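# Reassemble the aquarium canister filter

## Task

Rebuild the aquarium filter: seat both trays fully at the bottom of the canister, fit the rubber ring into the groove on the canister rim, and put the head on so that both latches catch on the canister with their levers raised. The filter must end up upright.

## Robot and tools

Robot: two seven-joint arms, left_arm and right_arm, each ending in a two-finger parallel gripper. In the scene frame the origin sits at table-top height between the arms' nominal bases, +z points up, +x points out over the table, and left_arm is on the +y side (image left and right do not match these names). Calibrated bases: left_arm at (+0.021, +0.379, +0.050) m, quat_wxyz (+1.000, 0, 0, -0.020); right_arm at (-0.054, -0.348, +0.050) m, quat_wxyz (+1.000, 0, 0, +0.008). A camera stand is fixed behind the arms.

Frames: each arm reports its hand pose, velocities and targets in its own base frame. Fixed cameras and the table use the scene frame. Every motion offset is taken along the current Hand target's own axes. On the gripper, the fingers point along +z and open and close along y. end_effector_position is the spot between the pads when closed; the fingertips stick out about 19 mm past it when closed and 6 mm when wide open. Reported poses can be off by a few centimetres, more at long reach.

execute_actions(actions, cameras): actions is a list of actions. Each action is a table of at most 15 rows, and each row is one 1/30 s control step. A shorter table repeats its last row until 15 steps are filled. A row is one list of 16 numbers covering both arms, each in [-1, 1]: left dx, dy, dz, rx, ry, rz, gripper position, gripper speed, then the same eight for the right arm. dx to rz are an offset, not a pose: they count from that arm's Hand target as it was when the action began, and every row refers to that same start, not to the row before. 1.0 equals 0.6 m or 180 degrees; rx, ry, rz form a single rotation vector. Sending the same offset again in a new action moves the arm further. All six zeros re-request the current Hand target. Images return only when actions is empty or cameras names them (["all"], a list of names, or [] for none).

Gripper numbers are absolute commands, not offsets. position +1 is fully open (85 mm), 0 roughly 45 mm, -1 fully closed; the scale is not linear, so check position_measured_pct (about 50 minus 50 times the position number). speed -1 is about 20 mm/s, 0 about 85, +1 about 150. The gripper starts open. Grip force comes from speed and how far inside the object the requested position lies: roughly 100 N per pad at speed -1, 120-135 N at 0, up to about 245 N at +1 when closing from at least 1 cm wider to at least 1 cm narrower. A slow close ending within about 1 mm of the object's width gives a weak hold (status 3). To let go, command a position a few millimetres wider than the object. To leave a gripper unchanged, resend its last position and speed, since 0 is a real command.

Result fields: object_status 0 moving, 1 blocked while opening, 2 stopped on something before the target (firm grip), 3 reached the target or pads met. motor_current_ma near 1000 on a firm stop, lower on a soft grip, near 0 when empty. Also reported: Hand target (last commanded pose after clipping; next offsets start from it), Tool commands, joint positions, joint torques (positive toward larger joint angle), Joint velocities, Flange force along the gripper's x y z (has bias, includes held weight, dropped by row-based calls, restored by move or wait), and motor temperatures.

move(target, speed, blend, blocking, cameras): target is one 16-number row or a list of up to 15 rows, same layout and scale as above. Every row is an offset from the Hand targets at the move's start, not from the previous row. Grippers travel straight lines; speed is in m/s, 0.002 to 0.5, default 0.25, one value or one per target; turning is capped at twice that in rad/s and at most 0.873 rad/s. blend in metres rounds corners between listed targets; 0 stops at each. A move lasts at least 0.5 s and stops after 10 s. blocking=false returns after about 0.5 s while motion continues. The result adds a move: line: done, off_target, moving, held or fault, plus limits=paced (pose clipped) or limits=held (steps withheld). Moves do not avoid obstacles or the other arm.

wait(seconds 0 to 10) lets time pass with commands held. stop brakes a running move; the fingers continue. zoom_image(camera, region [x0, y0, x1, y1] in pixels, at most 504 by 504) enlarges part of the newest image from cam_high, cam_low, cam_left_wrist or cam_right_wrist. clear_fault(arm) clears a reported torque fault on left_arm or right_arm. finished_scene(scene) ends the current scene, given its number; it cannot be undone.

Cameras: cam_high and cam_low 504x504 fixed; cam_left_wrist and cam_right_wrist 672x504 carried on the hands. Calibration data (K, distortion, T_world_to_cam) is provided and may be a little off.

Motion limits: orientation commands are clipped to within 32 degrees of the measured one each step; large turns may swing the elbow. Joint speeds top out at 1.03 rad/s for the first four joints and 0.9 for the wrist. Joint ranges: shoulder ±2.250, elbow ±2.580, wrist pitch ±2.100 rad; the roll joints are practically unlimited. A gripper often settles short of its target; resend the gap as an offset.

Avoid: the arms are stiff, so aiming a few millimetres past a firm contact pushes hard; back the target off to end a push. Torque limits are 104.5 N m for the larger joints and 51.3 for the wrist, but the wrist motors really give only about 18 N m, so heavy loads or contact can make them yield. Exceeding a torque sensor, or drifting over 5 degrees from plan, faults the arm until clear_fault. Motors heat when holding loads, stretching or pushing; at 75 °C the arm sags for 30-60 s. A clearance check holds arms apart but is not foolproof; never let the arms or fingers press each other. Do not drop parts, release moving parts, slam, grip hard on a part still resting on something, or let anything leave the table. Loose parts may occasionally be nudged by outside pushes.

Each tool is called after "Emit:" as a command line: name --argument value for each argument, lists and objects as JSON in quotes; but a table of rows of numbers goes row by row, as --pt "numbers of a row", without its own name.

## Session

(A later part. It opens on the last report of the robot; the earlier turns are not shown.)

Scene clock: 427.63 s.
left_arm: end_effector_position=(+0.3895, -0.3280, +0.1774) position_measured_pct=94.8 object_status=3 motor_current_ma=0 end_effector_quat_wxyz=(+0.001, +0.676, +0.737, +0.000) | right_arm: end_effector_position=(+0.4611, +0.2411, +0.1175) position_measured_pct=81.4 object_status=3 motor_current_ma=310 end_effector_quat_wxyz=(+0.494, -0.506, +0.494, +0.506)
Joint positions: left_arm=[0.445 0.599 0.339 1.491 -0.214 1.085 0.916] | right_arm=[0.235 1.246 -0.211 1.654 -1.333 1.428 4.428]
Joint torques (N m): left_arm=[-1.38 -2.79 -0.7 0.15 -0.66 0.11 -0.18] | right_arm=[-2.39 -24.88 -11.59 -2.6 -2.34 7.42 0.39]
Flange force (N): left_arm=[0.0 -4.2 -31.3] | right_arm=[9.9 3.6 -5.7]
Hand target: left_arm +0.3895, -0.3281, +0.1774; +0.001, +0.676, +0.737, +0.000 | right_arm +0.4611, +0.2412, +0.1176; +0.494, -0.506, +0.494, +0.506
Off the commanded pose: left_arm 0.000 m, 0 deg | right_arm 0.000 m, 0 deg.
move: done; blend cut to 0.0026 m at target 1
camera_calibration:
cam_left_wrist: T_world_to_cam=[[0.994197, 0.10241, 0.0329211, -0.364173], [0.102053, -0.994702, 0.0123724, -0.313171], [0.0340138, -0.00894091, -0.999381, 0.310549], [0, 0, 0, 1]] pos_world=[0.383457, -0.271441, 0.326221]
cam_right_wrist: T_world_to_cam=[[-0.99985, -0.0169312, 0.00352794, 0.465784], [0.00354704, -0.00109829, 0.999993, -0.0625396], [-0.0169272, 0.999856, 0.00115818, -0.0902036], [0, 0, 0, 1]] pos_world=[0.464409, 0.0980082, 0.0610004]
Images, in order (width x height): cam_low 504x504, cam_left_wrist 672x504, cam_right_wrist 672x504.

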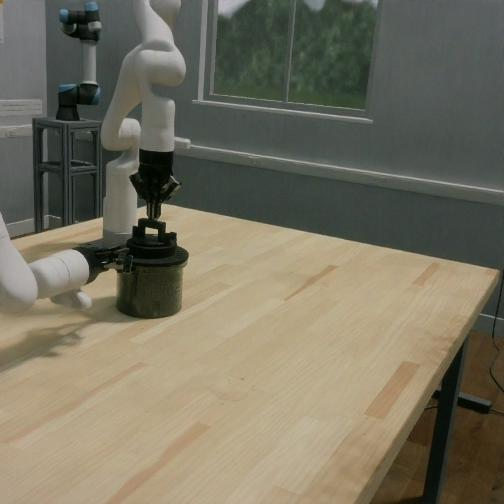

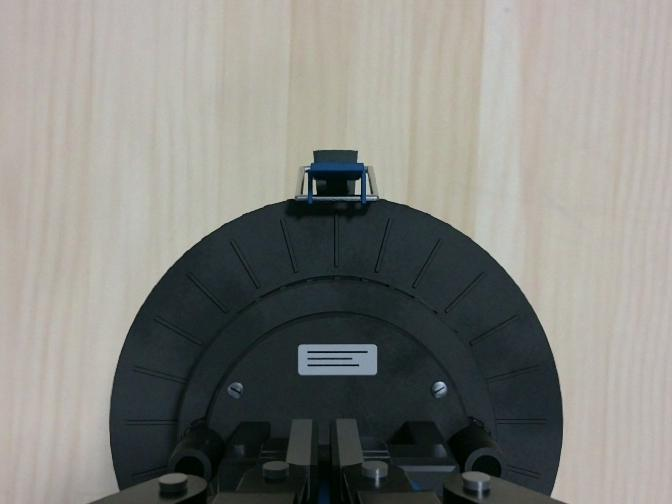

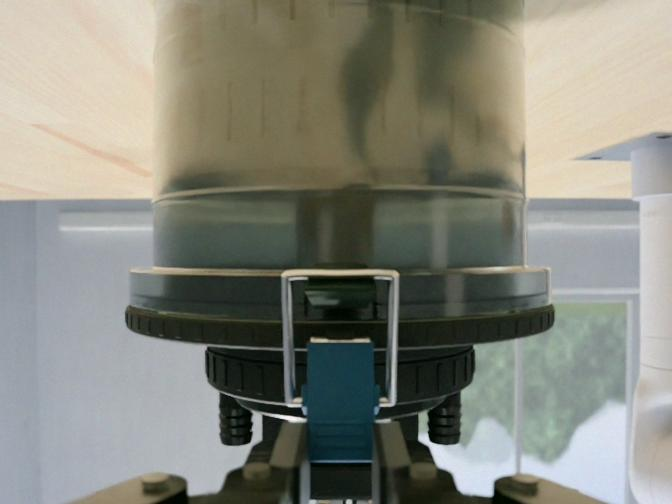

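Emit:
move --pt "0 0 0 0 0 0 -0.9 0 -0.0012 0 0.01 0 0 0 -0.635 -1" --pt "0 0 0 0 0 0 -0.9 0 0.0 0 0.02 0 0 0 -0.635 -1" --speed 0.02 --blend '[0.003,0]' --cameras '["cam_right_wrist","cam_low","cam_left_wrist"]'

Emit:
zoom_image --camera "cam_right_wrist" --region '[200, 250, 460, 484]'

Scene clock: 429.23 s.
left_arm: end_effector_position=(+0.3895, -0.3280, +0.1774) position_measured_pct=94.8 object_status=3 motor_current_ma=0 end_effector_quat_wxyz=(+0.001, +0.676, +0.737, +0.000) | right_arm: end_effector_position=(+0.4609, +0.2530, +0.1176) position_measured_pct=81.4 object_status=3 motor_current_ma=310 end_effector_quat_wxyz=(+0.494, -0.506, +0.494, +0.506)
Joint positions: left_arm=[0.445 0.599 0.339 1.491 -0.214 1.085 0.916] | right_arm=[0.218 1.246 -0.221 1.661 -1.352 1.411 4.434]
Joint torques (N m): left_arm=[0.31 -3.97 1.16 -0.65 0.27 -0.27 -0.24] | right_arm=[-5.63 -17.43 -7.46 -2.12 -0.88 1.37 0.39]
Flange force (N): left_arm=[2.5 -2.2 -28.9] | right_arm=[-8.7 4.2 -13.5]
Hand target: left_arm +0.3895, -0.3281, +0.1774; +0.001, +0.676, +0.737, +0.000 | right_arm +0.4608, +0.2532, +0.1176; +0.494, -0.506, +0.494, +0.506
Off the commanded pose: left_arm 0.000 m, 0 deg | right_arm 0.000 m, 0 deg.
move: done
camera_calibration:
cam_left_wrist: T_world_to_cam=[[0.994201, 0.102406, 0.032832, -0.364157], [0.102053, -0.994703, 0.0122627, -0.313037], [0.0339139, -0.00884099, -0.999386, 0.310617], [0, 0, 0, 1]] pos_world=[0.383457, -0.271341, 0.326221]
cam_right_wrist: T_world_to_cam=[[-0.999851, -0.0169299, 0.00342796, 0.465691], [0.00344706, -0.00109957, 0.999993, -0.062579], [-0.0169261, 0.999856, 0.00115777, -0.102108], [0, 0, 0, 1]] pos_world=[0.464109, 0.109908, 0.0611005]
Images, in order (width x height): cam_low 504x504, cam_left_wrist 672x504, cam_right_wrist 672x504.

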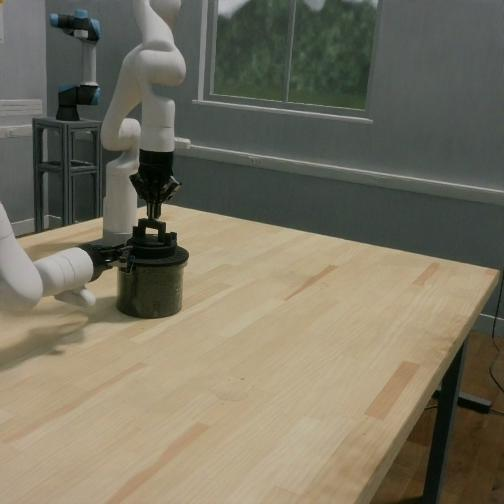

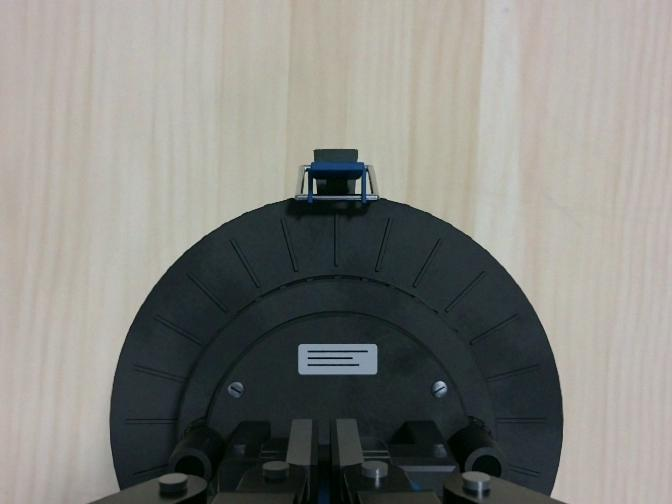

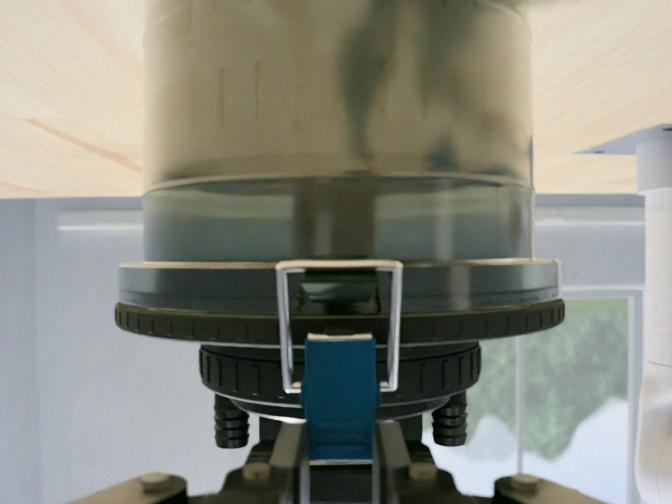

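Scaled by 1.938.

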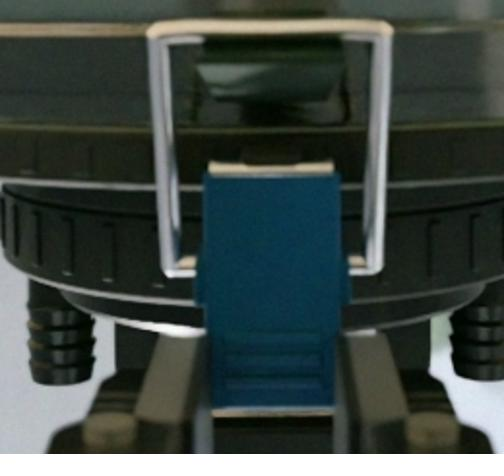

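Emit:
move --pt "0 0 0 0 0 0 -0.9 0 0.0012 0 0.0083 0 0 0 -0.635 -1" --speed 0.02 --cameras '["cam_right_wrist","cam_low","cam_high"]'

Emit:
zoom_image --camera "cam_right_wrist" --region '[200, 250, 460, 484]'

Emit:
zoom_image --camera "cam_low" --region '[90, 210, 200, 330]'

Emit:
zoom_image --camera "cam_high" --region '[140, 170, 260, 260]'

Scene clock: 430.40 s.
left_arm: end_effector_position=(+0.3895, -0.3280, +0.1774) position_measured_pct=94.8 object_status=3 motor_current_ma=0 end_effector_quat_wxyz=(+0.001, +0.676, +0.737, +0.000) | right_arm: end_effector_position=(+0.4607, +0.2581, +0.1168) position_measured_pct=81.4 object_status=3 motor_current_ma=310 end_effector_quat_wxyz=(+0.494, -0.506, +0.494, +0.506)
Joint positions: left_arm=[0.445 0.599 0.339 1.491 -0.214 1.085 0.916] | right_arm=[0.21 1.248 -0.226 1.662 -1.36 1.404 4.438]
Joint torques (N m): left_arm=[1.22 -2.68 2.11 -4.56 0.6 -4.1 -0.18] | right_arm=[-9.36 -15.23 -8.24 -1.48 -0.28 -0.14 0.36]
Flange force (N): left_arm=[11.9 -8.9 -34.2] | right_arm=[-13.5 4.1 -21.3]
Hand target: left_arm +0.3895, -0.3281, +0.1774; +0.001, +0.676, +0.737, +0.000 | right_arm +0.4607, +0.2581, +0.1168; +0.494, -0.506, +0.494, +0.506
Off the commanded pose: left_arm 0.000 m, 0 deg | right_arm 0.000 m, 0 deg.
move: done
camera_calibration:
cam_right_wrist: T_world_to_cam=[[-0.999849, -0.0170311, 0.00352671, 0.465585], [0.00354592, -0.00109793, 0.999993, -0.0618187], [-0.0170271, 0.999854, 0.00115816, -0.107162], [0, 0, 0, 1]] pos_world=[0.463909, 0.115008, 0.0603004]
Images, in order (width x height): cam_high 504x504, cam_low 504x504, cam_right_wrist 672x504.

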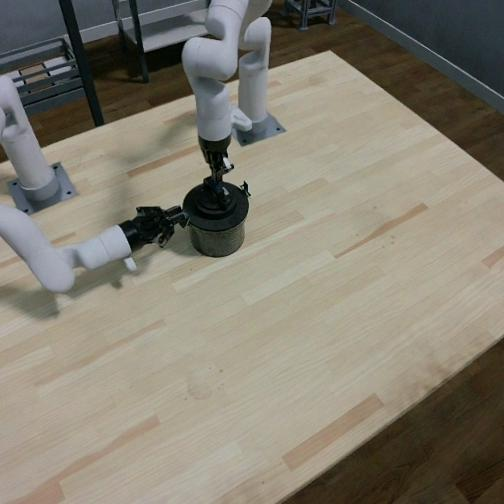

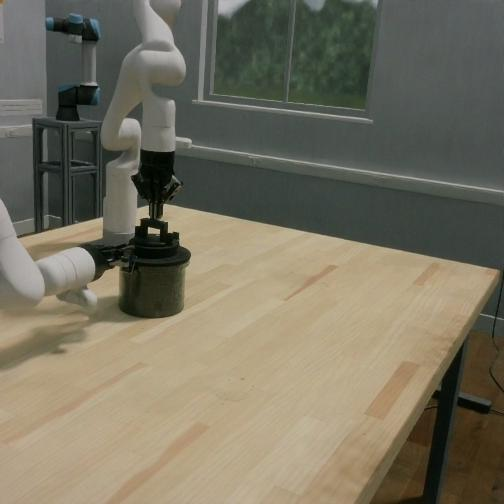

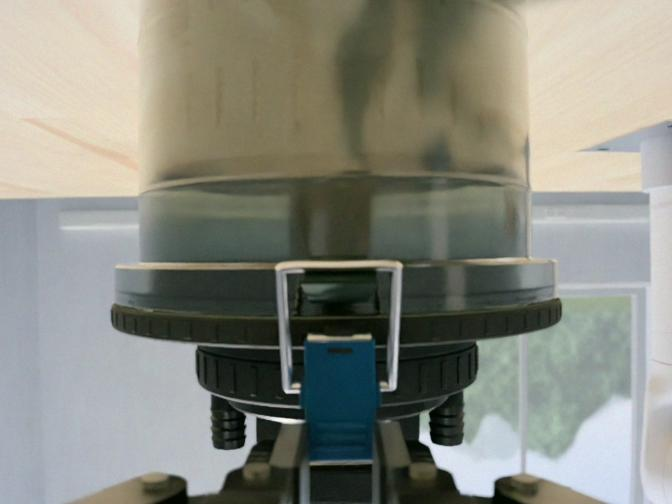

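Scaled by 1.938.

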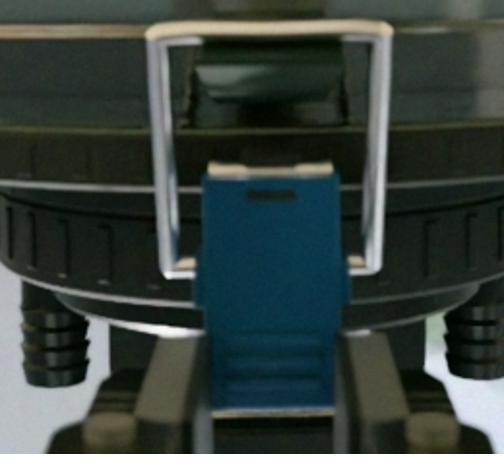

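Scaled by 4.200.

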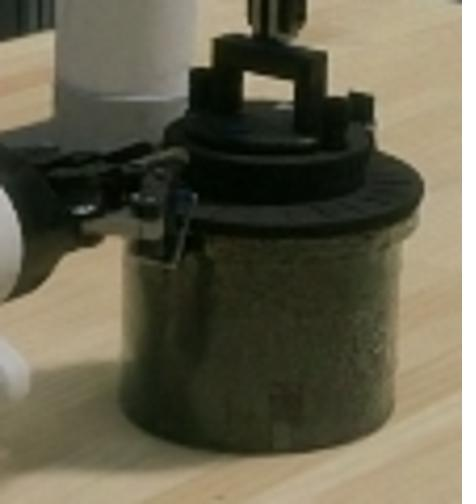

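Scaled by 4.200.

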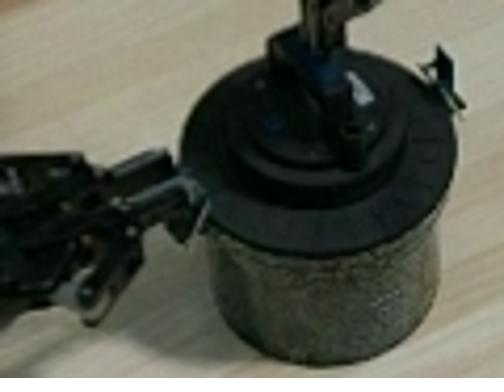

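Emit:
move --pt "0 0 0 0 0 0 -0.9 0 0 0 -0.005 0 0 0 -0.635 -1" --pt "0 0 0 0 0 0 -0.9 0 0 0 -0.005 0 0 0 -0.45 -1" --pt "0 0 0 0 0 0 -0.9 0 0 0 -0.08 0 0 0 -0.45 -1" --speed '[0.02,0.02,0.05]' --cameras '["cam_right_wrist","cam_low","cam_high"]'

Emit:
zoom_image --camera "cam_right_wrist" --region '[200, 250, 460, 484]'

Emit:
zoom_image --camera "cam_low" --region '[90, 210, 200, 330]'

Emit:
zoom_image --camera "cam_high" --region '[140, 170, 260, 260]'

Scene clock: 434.27 s.
left_arm: end_effector_position=(+0.3895, -0.3281, +0.1774) position_measured_pct=94.8 object_status=3 motor_current_ma=0 end_effector_quat_wxyz=(+0.001, +0.676, +0.737, +0.000) | right_arm: end_effector_position=(+0.4619, +0.2102, +0.1169) position_measured_pct=72.7 object_status=3 motor_current_ma=0 end_effector_quat_wxyz=(+0.494, -0.506, +0.494, +0.506)
Joint positions: left_arm=[0.445 0.599 0.339 1.491 -0.214 1.085 0.916] | right_arm=[0.28 1.248 -0.183 1.632 -1.286 1.472 4.41]
Joint torques (N m): left_arm=[0.7 -3.57 1.56 -2.87 0.33 -2.2 -0.22] | right_arm=[-0.36 -19.9 -5.16 -3.23 -1.34 2.7 0.35]
Flange force (N): left_arm=[7.4 -6.0 -31.0] | right_arm=[-4.2 5.4 -1.4]
Hand target: left_arm +0.3895, -0.3281, +0.1774; +0.001, +0.676, +0.737, +0.000 | right_arm +0.4619, +0.2102, +0.1169; +0.494, -0.506, +0.494, +0.506
Off the commanded pose: left_arm 0.000 m, 0 deg | right_arm 0.000 m, 0 deg.
move: done
camera_calibration:
cam_right_wrist: T_world_to_cam=[[-0.999849, -0.0170312, 0.003528, 0.465969], [0.00354721, -0.00109792, 0.999993, -0.0618762], [-0.0170272, 0.999854, 0.00115816, -0.0592488], [0, 0, 0, 1]] pos_world=[0.465109, 0.0671082, 0.0603004]
Images, in order (width x height): cam_high 504x504, cam_low 504x504, cam_right_wrist 672x504.

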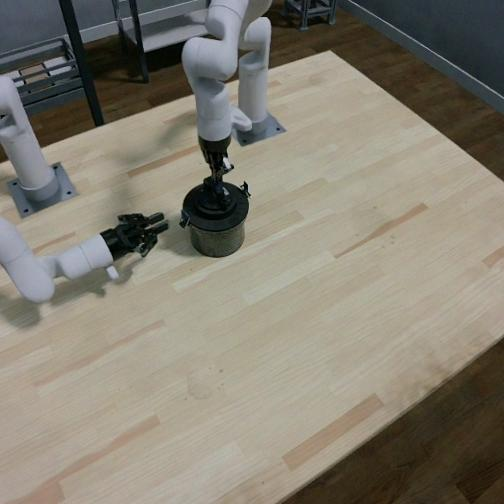

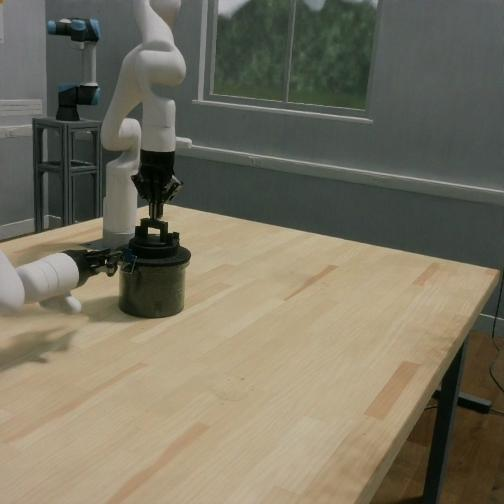

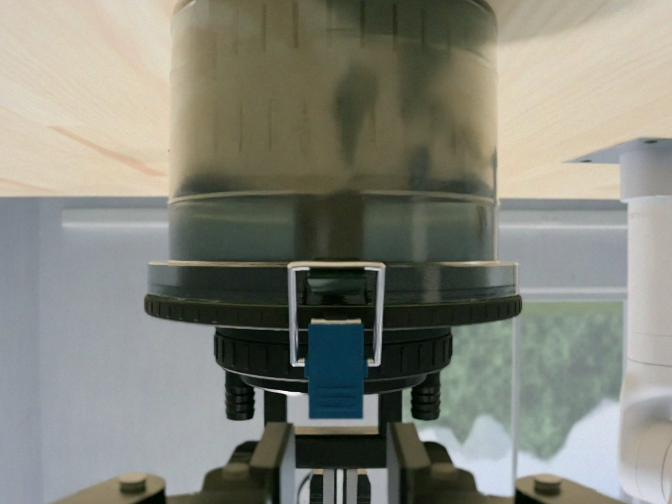

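Scaled by 1.938.

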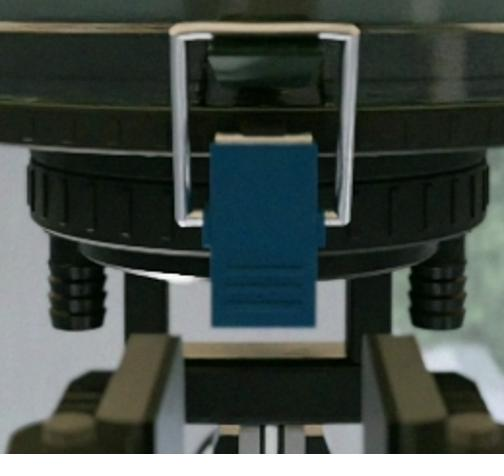

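Scaled by 4.200.

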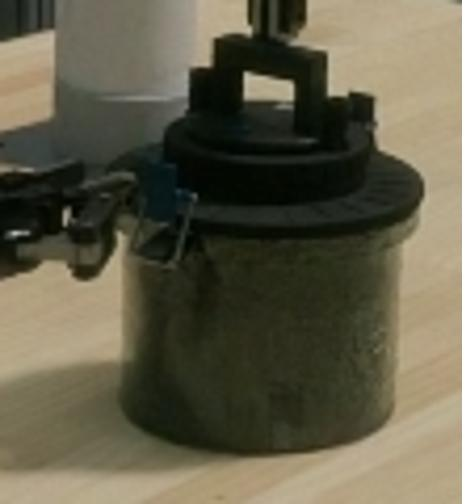

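Scaled by 4.200.

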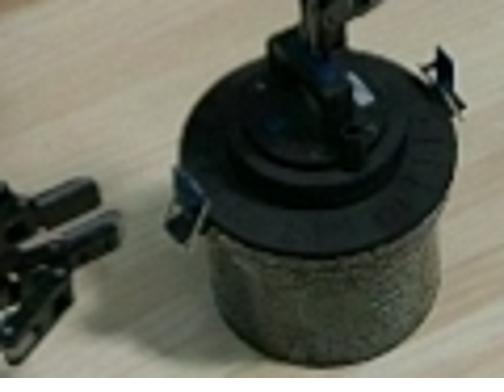

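Emit:
move --pt "0 0 -0.02 0 0 0 -0.9 0 0 0 -0.1 0 0 0 -0.45 -1" --pt "0.05 0 -0.12 0 0 0 -0.9 0 0 0 -0.13 0 0 0 -0.45 -1" --speed '[0.03,0.1]' --cameras '["all"]'

Emit:
zoom_image --camera "cam_left_wrist" --region '[80, 100, 520, 504]'

Emit:
zoom_image --camera "cam_right_wrist" --region '[200, 220, 480, 460]'

Emit:
zoom_image --camera "cam_high" --region '[160, 160, 270, 260]'

Emit:
zoom_image --camera "cam_low" --region '[100, 200, 210, 330]'

Scene clock: 438.20 s.
left_arm: end_effector_position=(+0.3867, -0.2981, +0.2493) position_measured_pct=94.8 object_status=3 motor_current_ma=0 end_effector_quat_wxyz=(+0.001, +0.676, +0.737, +0.000) | right_arm: end_effector_position=(+0.4638, +0.1322, +0.1169) position_measured_pct=72.7 object_status=3 motor_current_ma=0 end_effector_quat_wxyz=(+0.494, -0.506, +0.494, +0.506)
Joint positions: left_arm=[0.38 0.483 0.359 1.439 -0.173 1.248 0.843] | right_arm=[0.389 1.261 -0.12 1.544 -1.178 1.593 4.356]
Joint torques (N m): left_arm=[-0.14 -18.04 2.65 -9.33 0.16 -0.05 -0.19] | right_arm=[-0.37 -20.29 -4.54 -3.38 -1.39 2.65 0.4]
Flange force (N): left_arm=[0.4 -1.1 2.4] | right_arm=[-4.3 5.5 -0.2]
Hand target: left_arm +0.3867, -0.2981, +0.2494; +0.001, +0.676, +0.737, +0.000 | right_arm +0.4638, +0.1322, +0.1169; +0.494, -0.506, +0.494, +0.506
Off the commanded pose: left_arm 0.000 m, 0 deg | right_arm 0.000 m, 0 deg.
move: done
camera_calibration:
cam_left_wrist: T_world_to_cam=[[0.994208, 0.102309, 0.0329229, -0.366858], [0.101951, -0.994713, 0.0123698, -0.283897], [0.0340143, -0.00894162, -0.999381, 0.382768], [0, 0, 0, 1]] pos_world=[0.380657, -0.241441, 0.398121]
cam_right_wrist: T_world_to_cam=[[-0.999849, -0.0170315, 0.00352629, 0.46654], [0.00354721, -0.00119792, 0.999993, -0.06207], [-0.0170271, 0.999854, 0.00125815, 0.018766], [0, 0, 0, 1]] pos_world=[0.467009, -0.0108917, 0.0604008]

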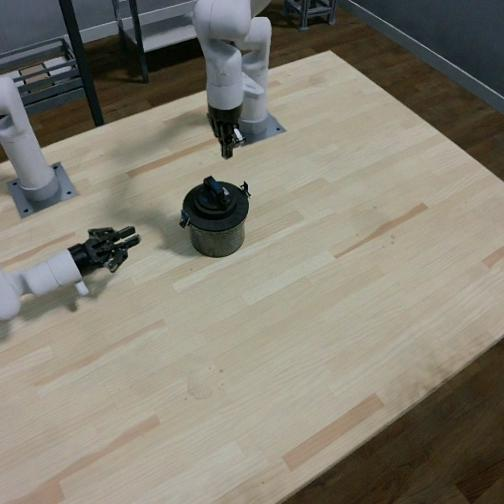

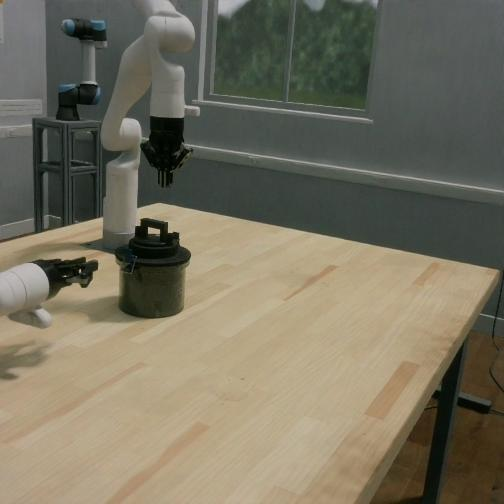

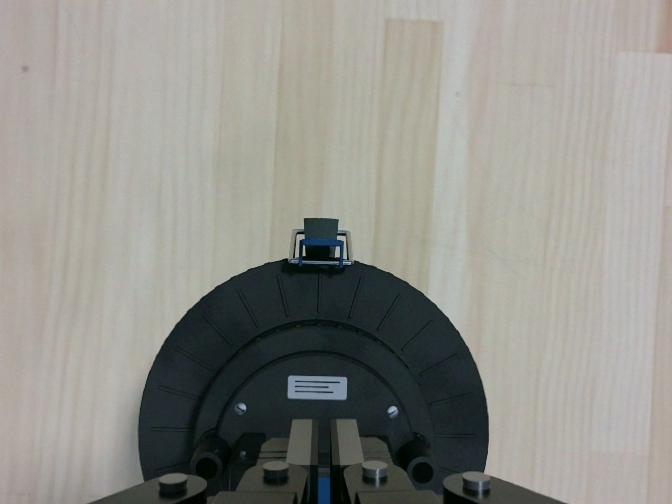

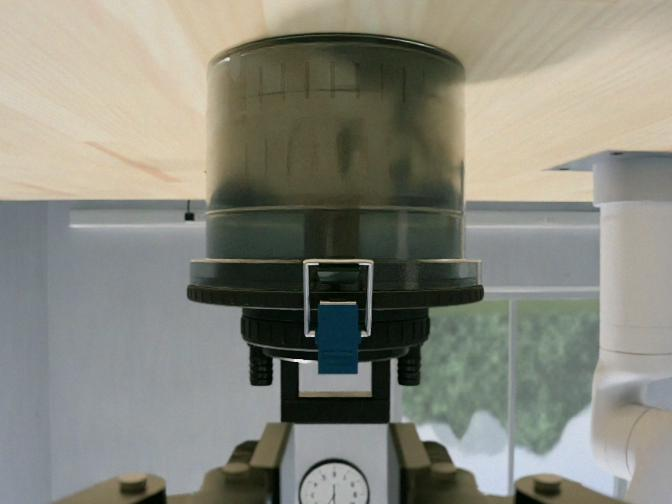

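Scaled by 1.145.

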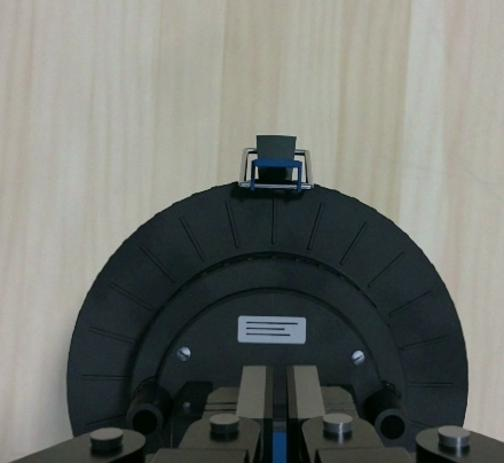

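Scaled by 1.800.

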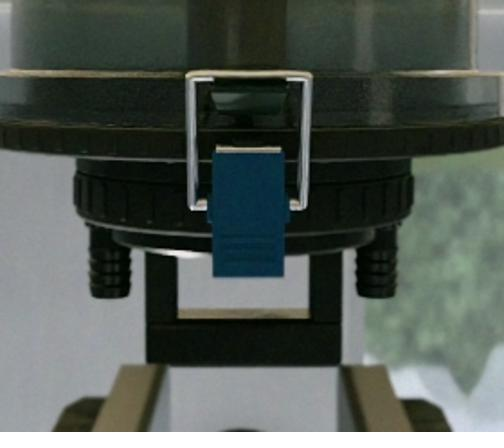

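Scaled by 4.582.

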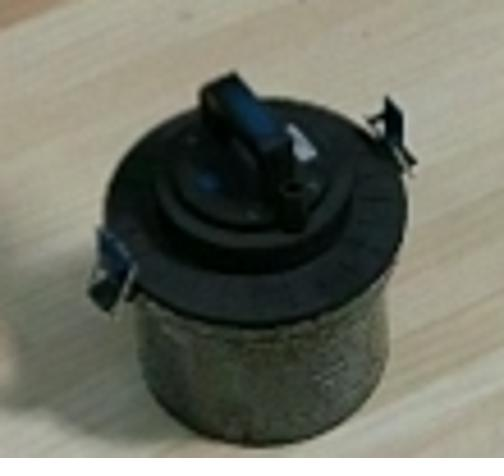

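Scaled by 3.877.

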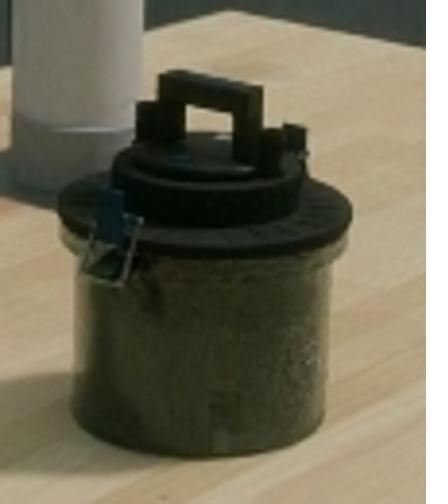

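Emit:
finished_scene --scene 1

The scene is finished: the task was done.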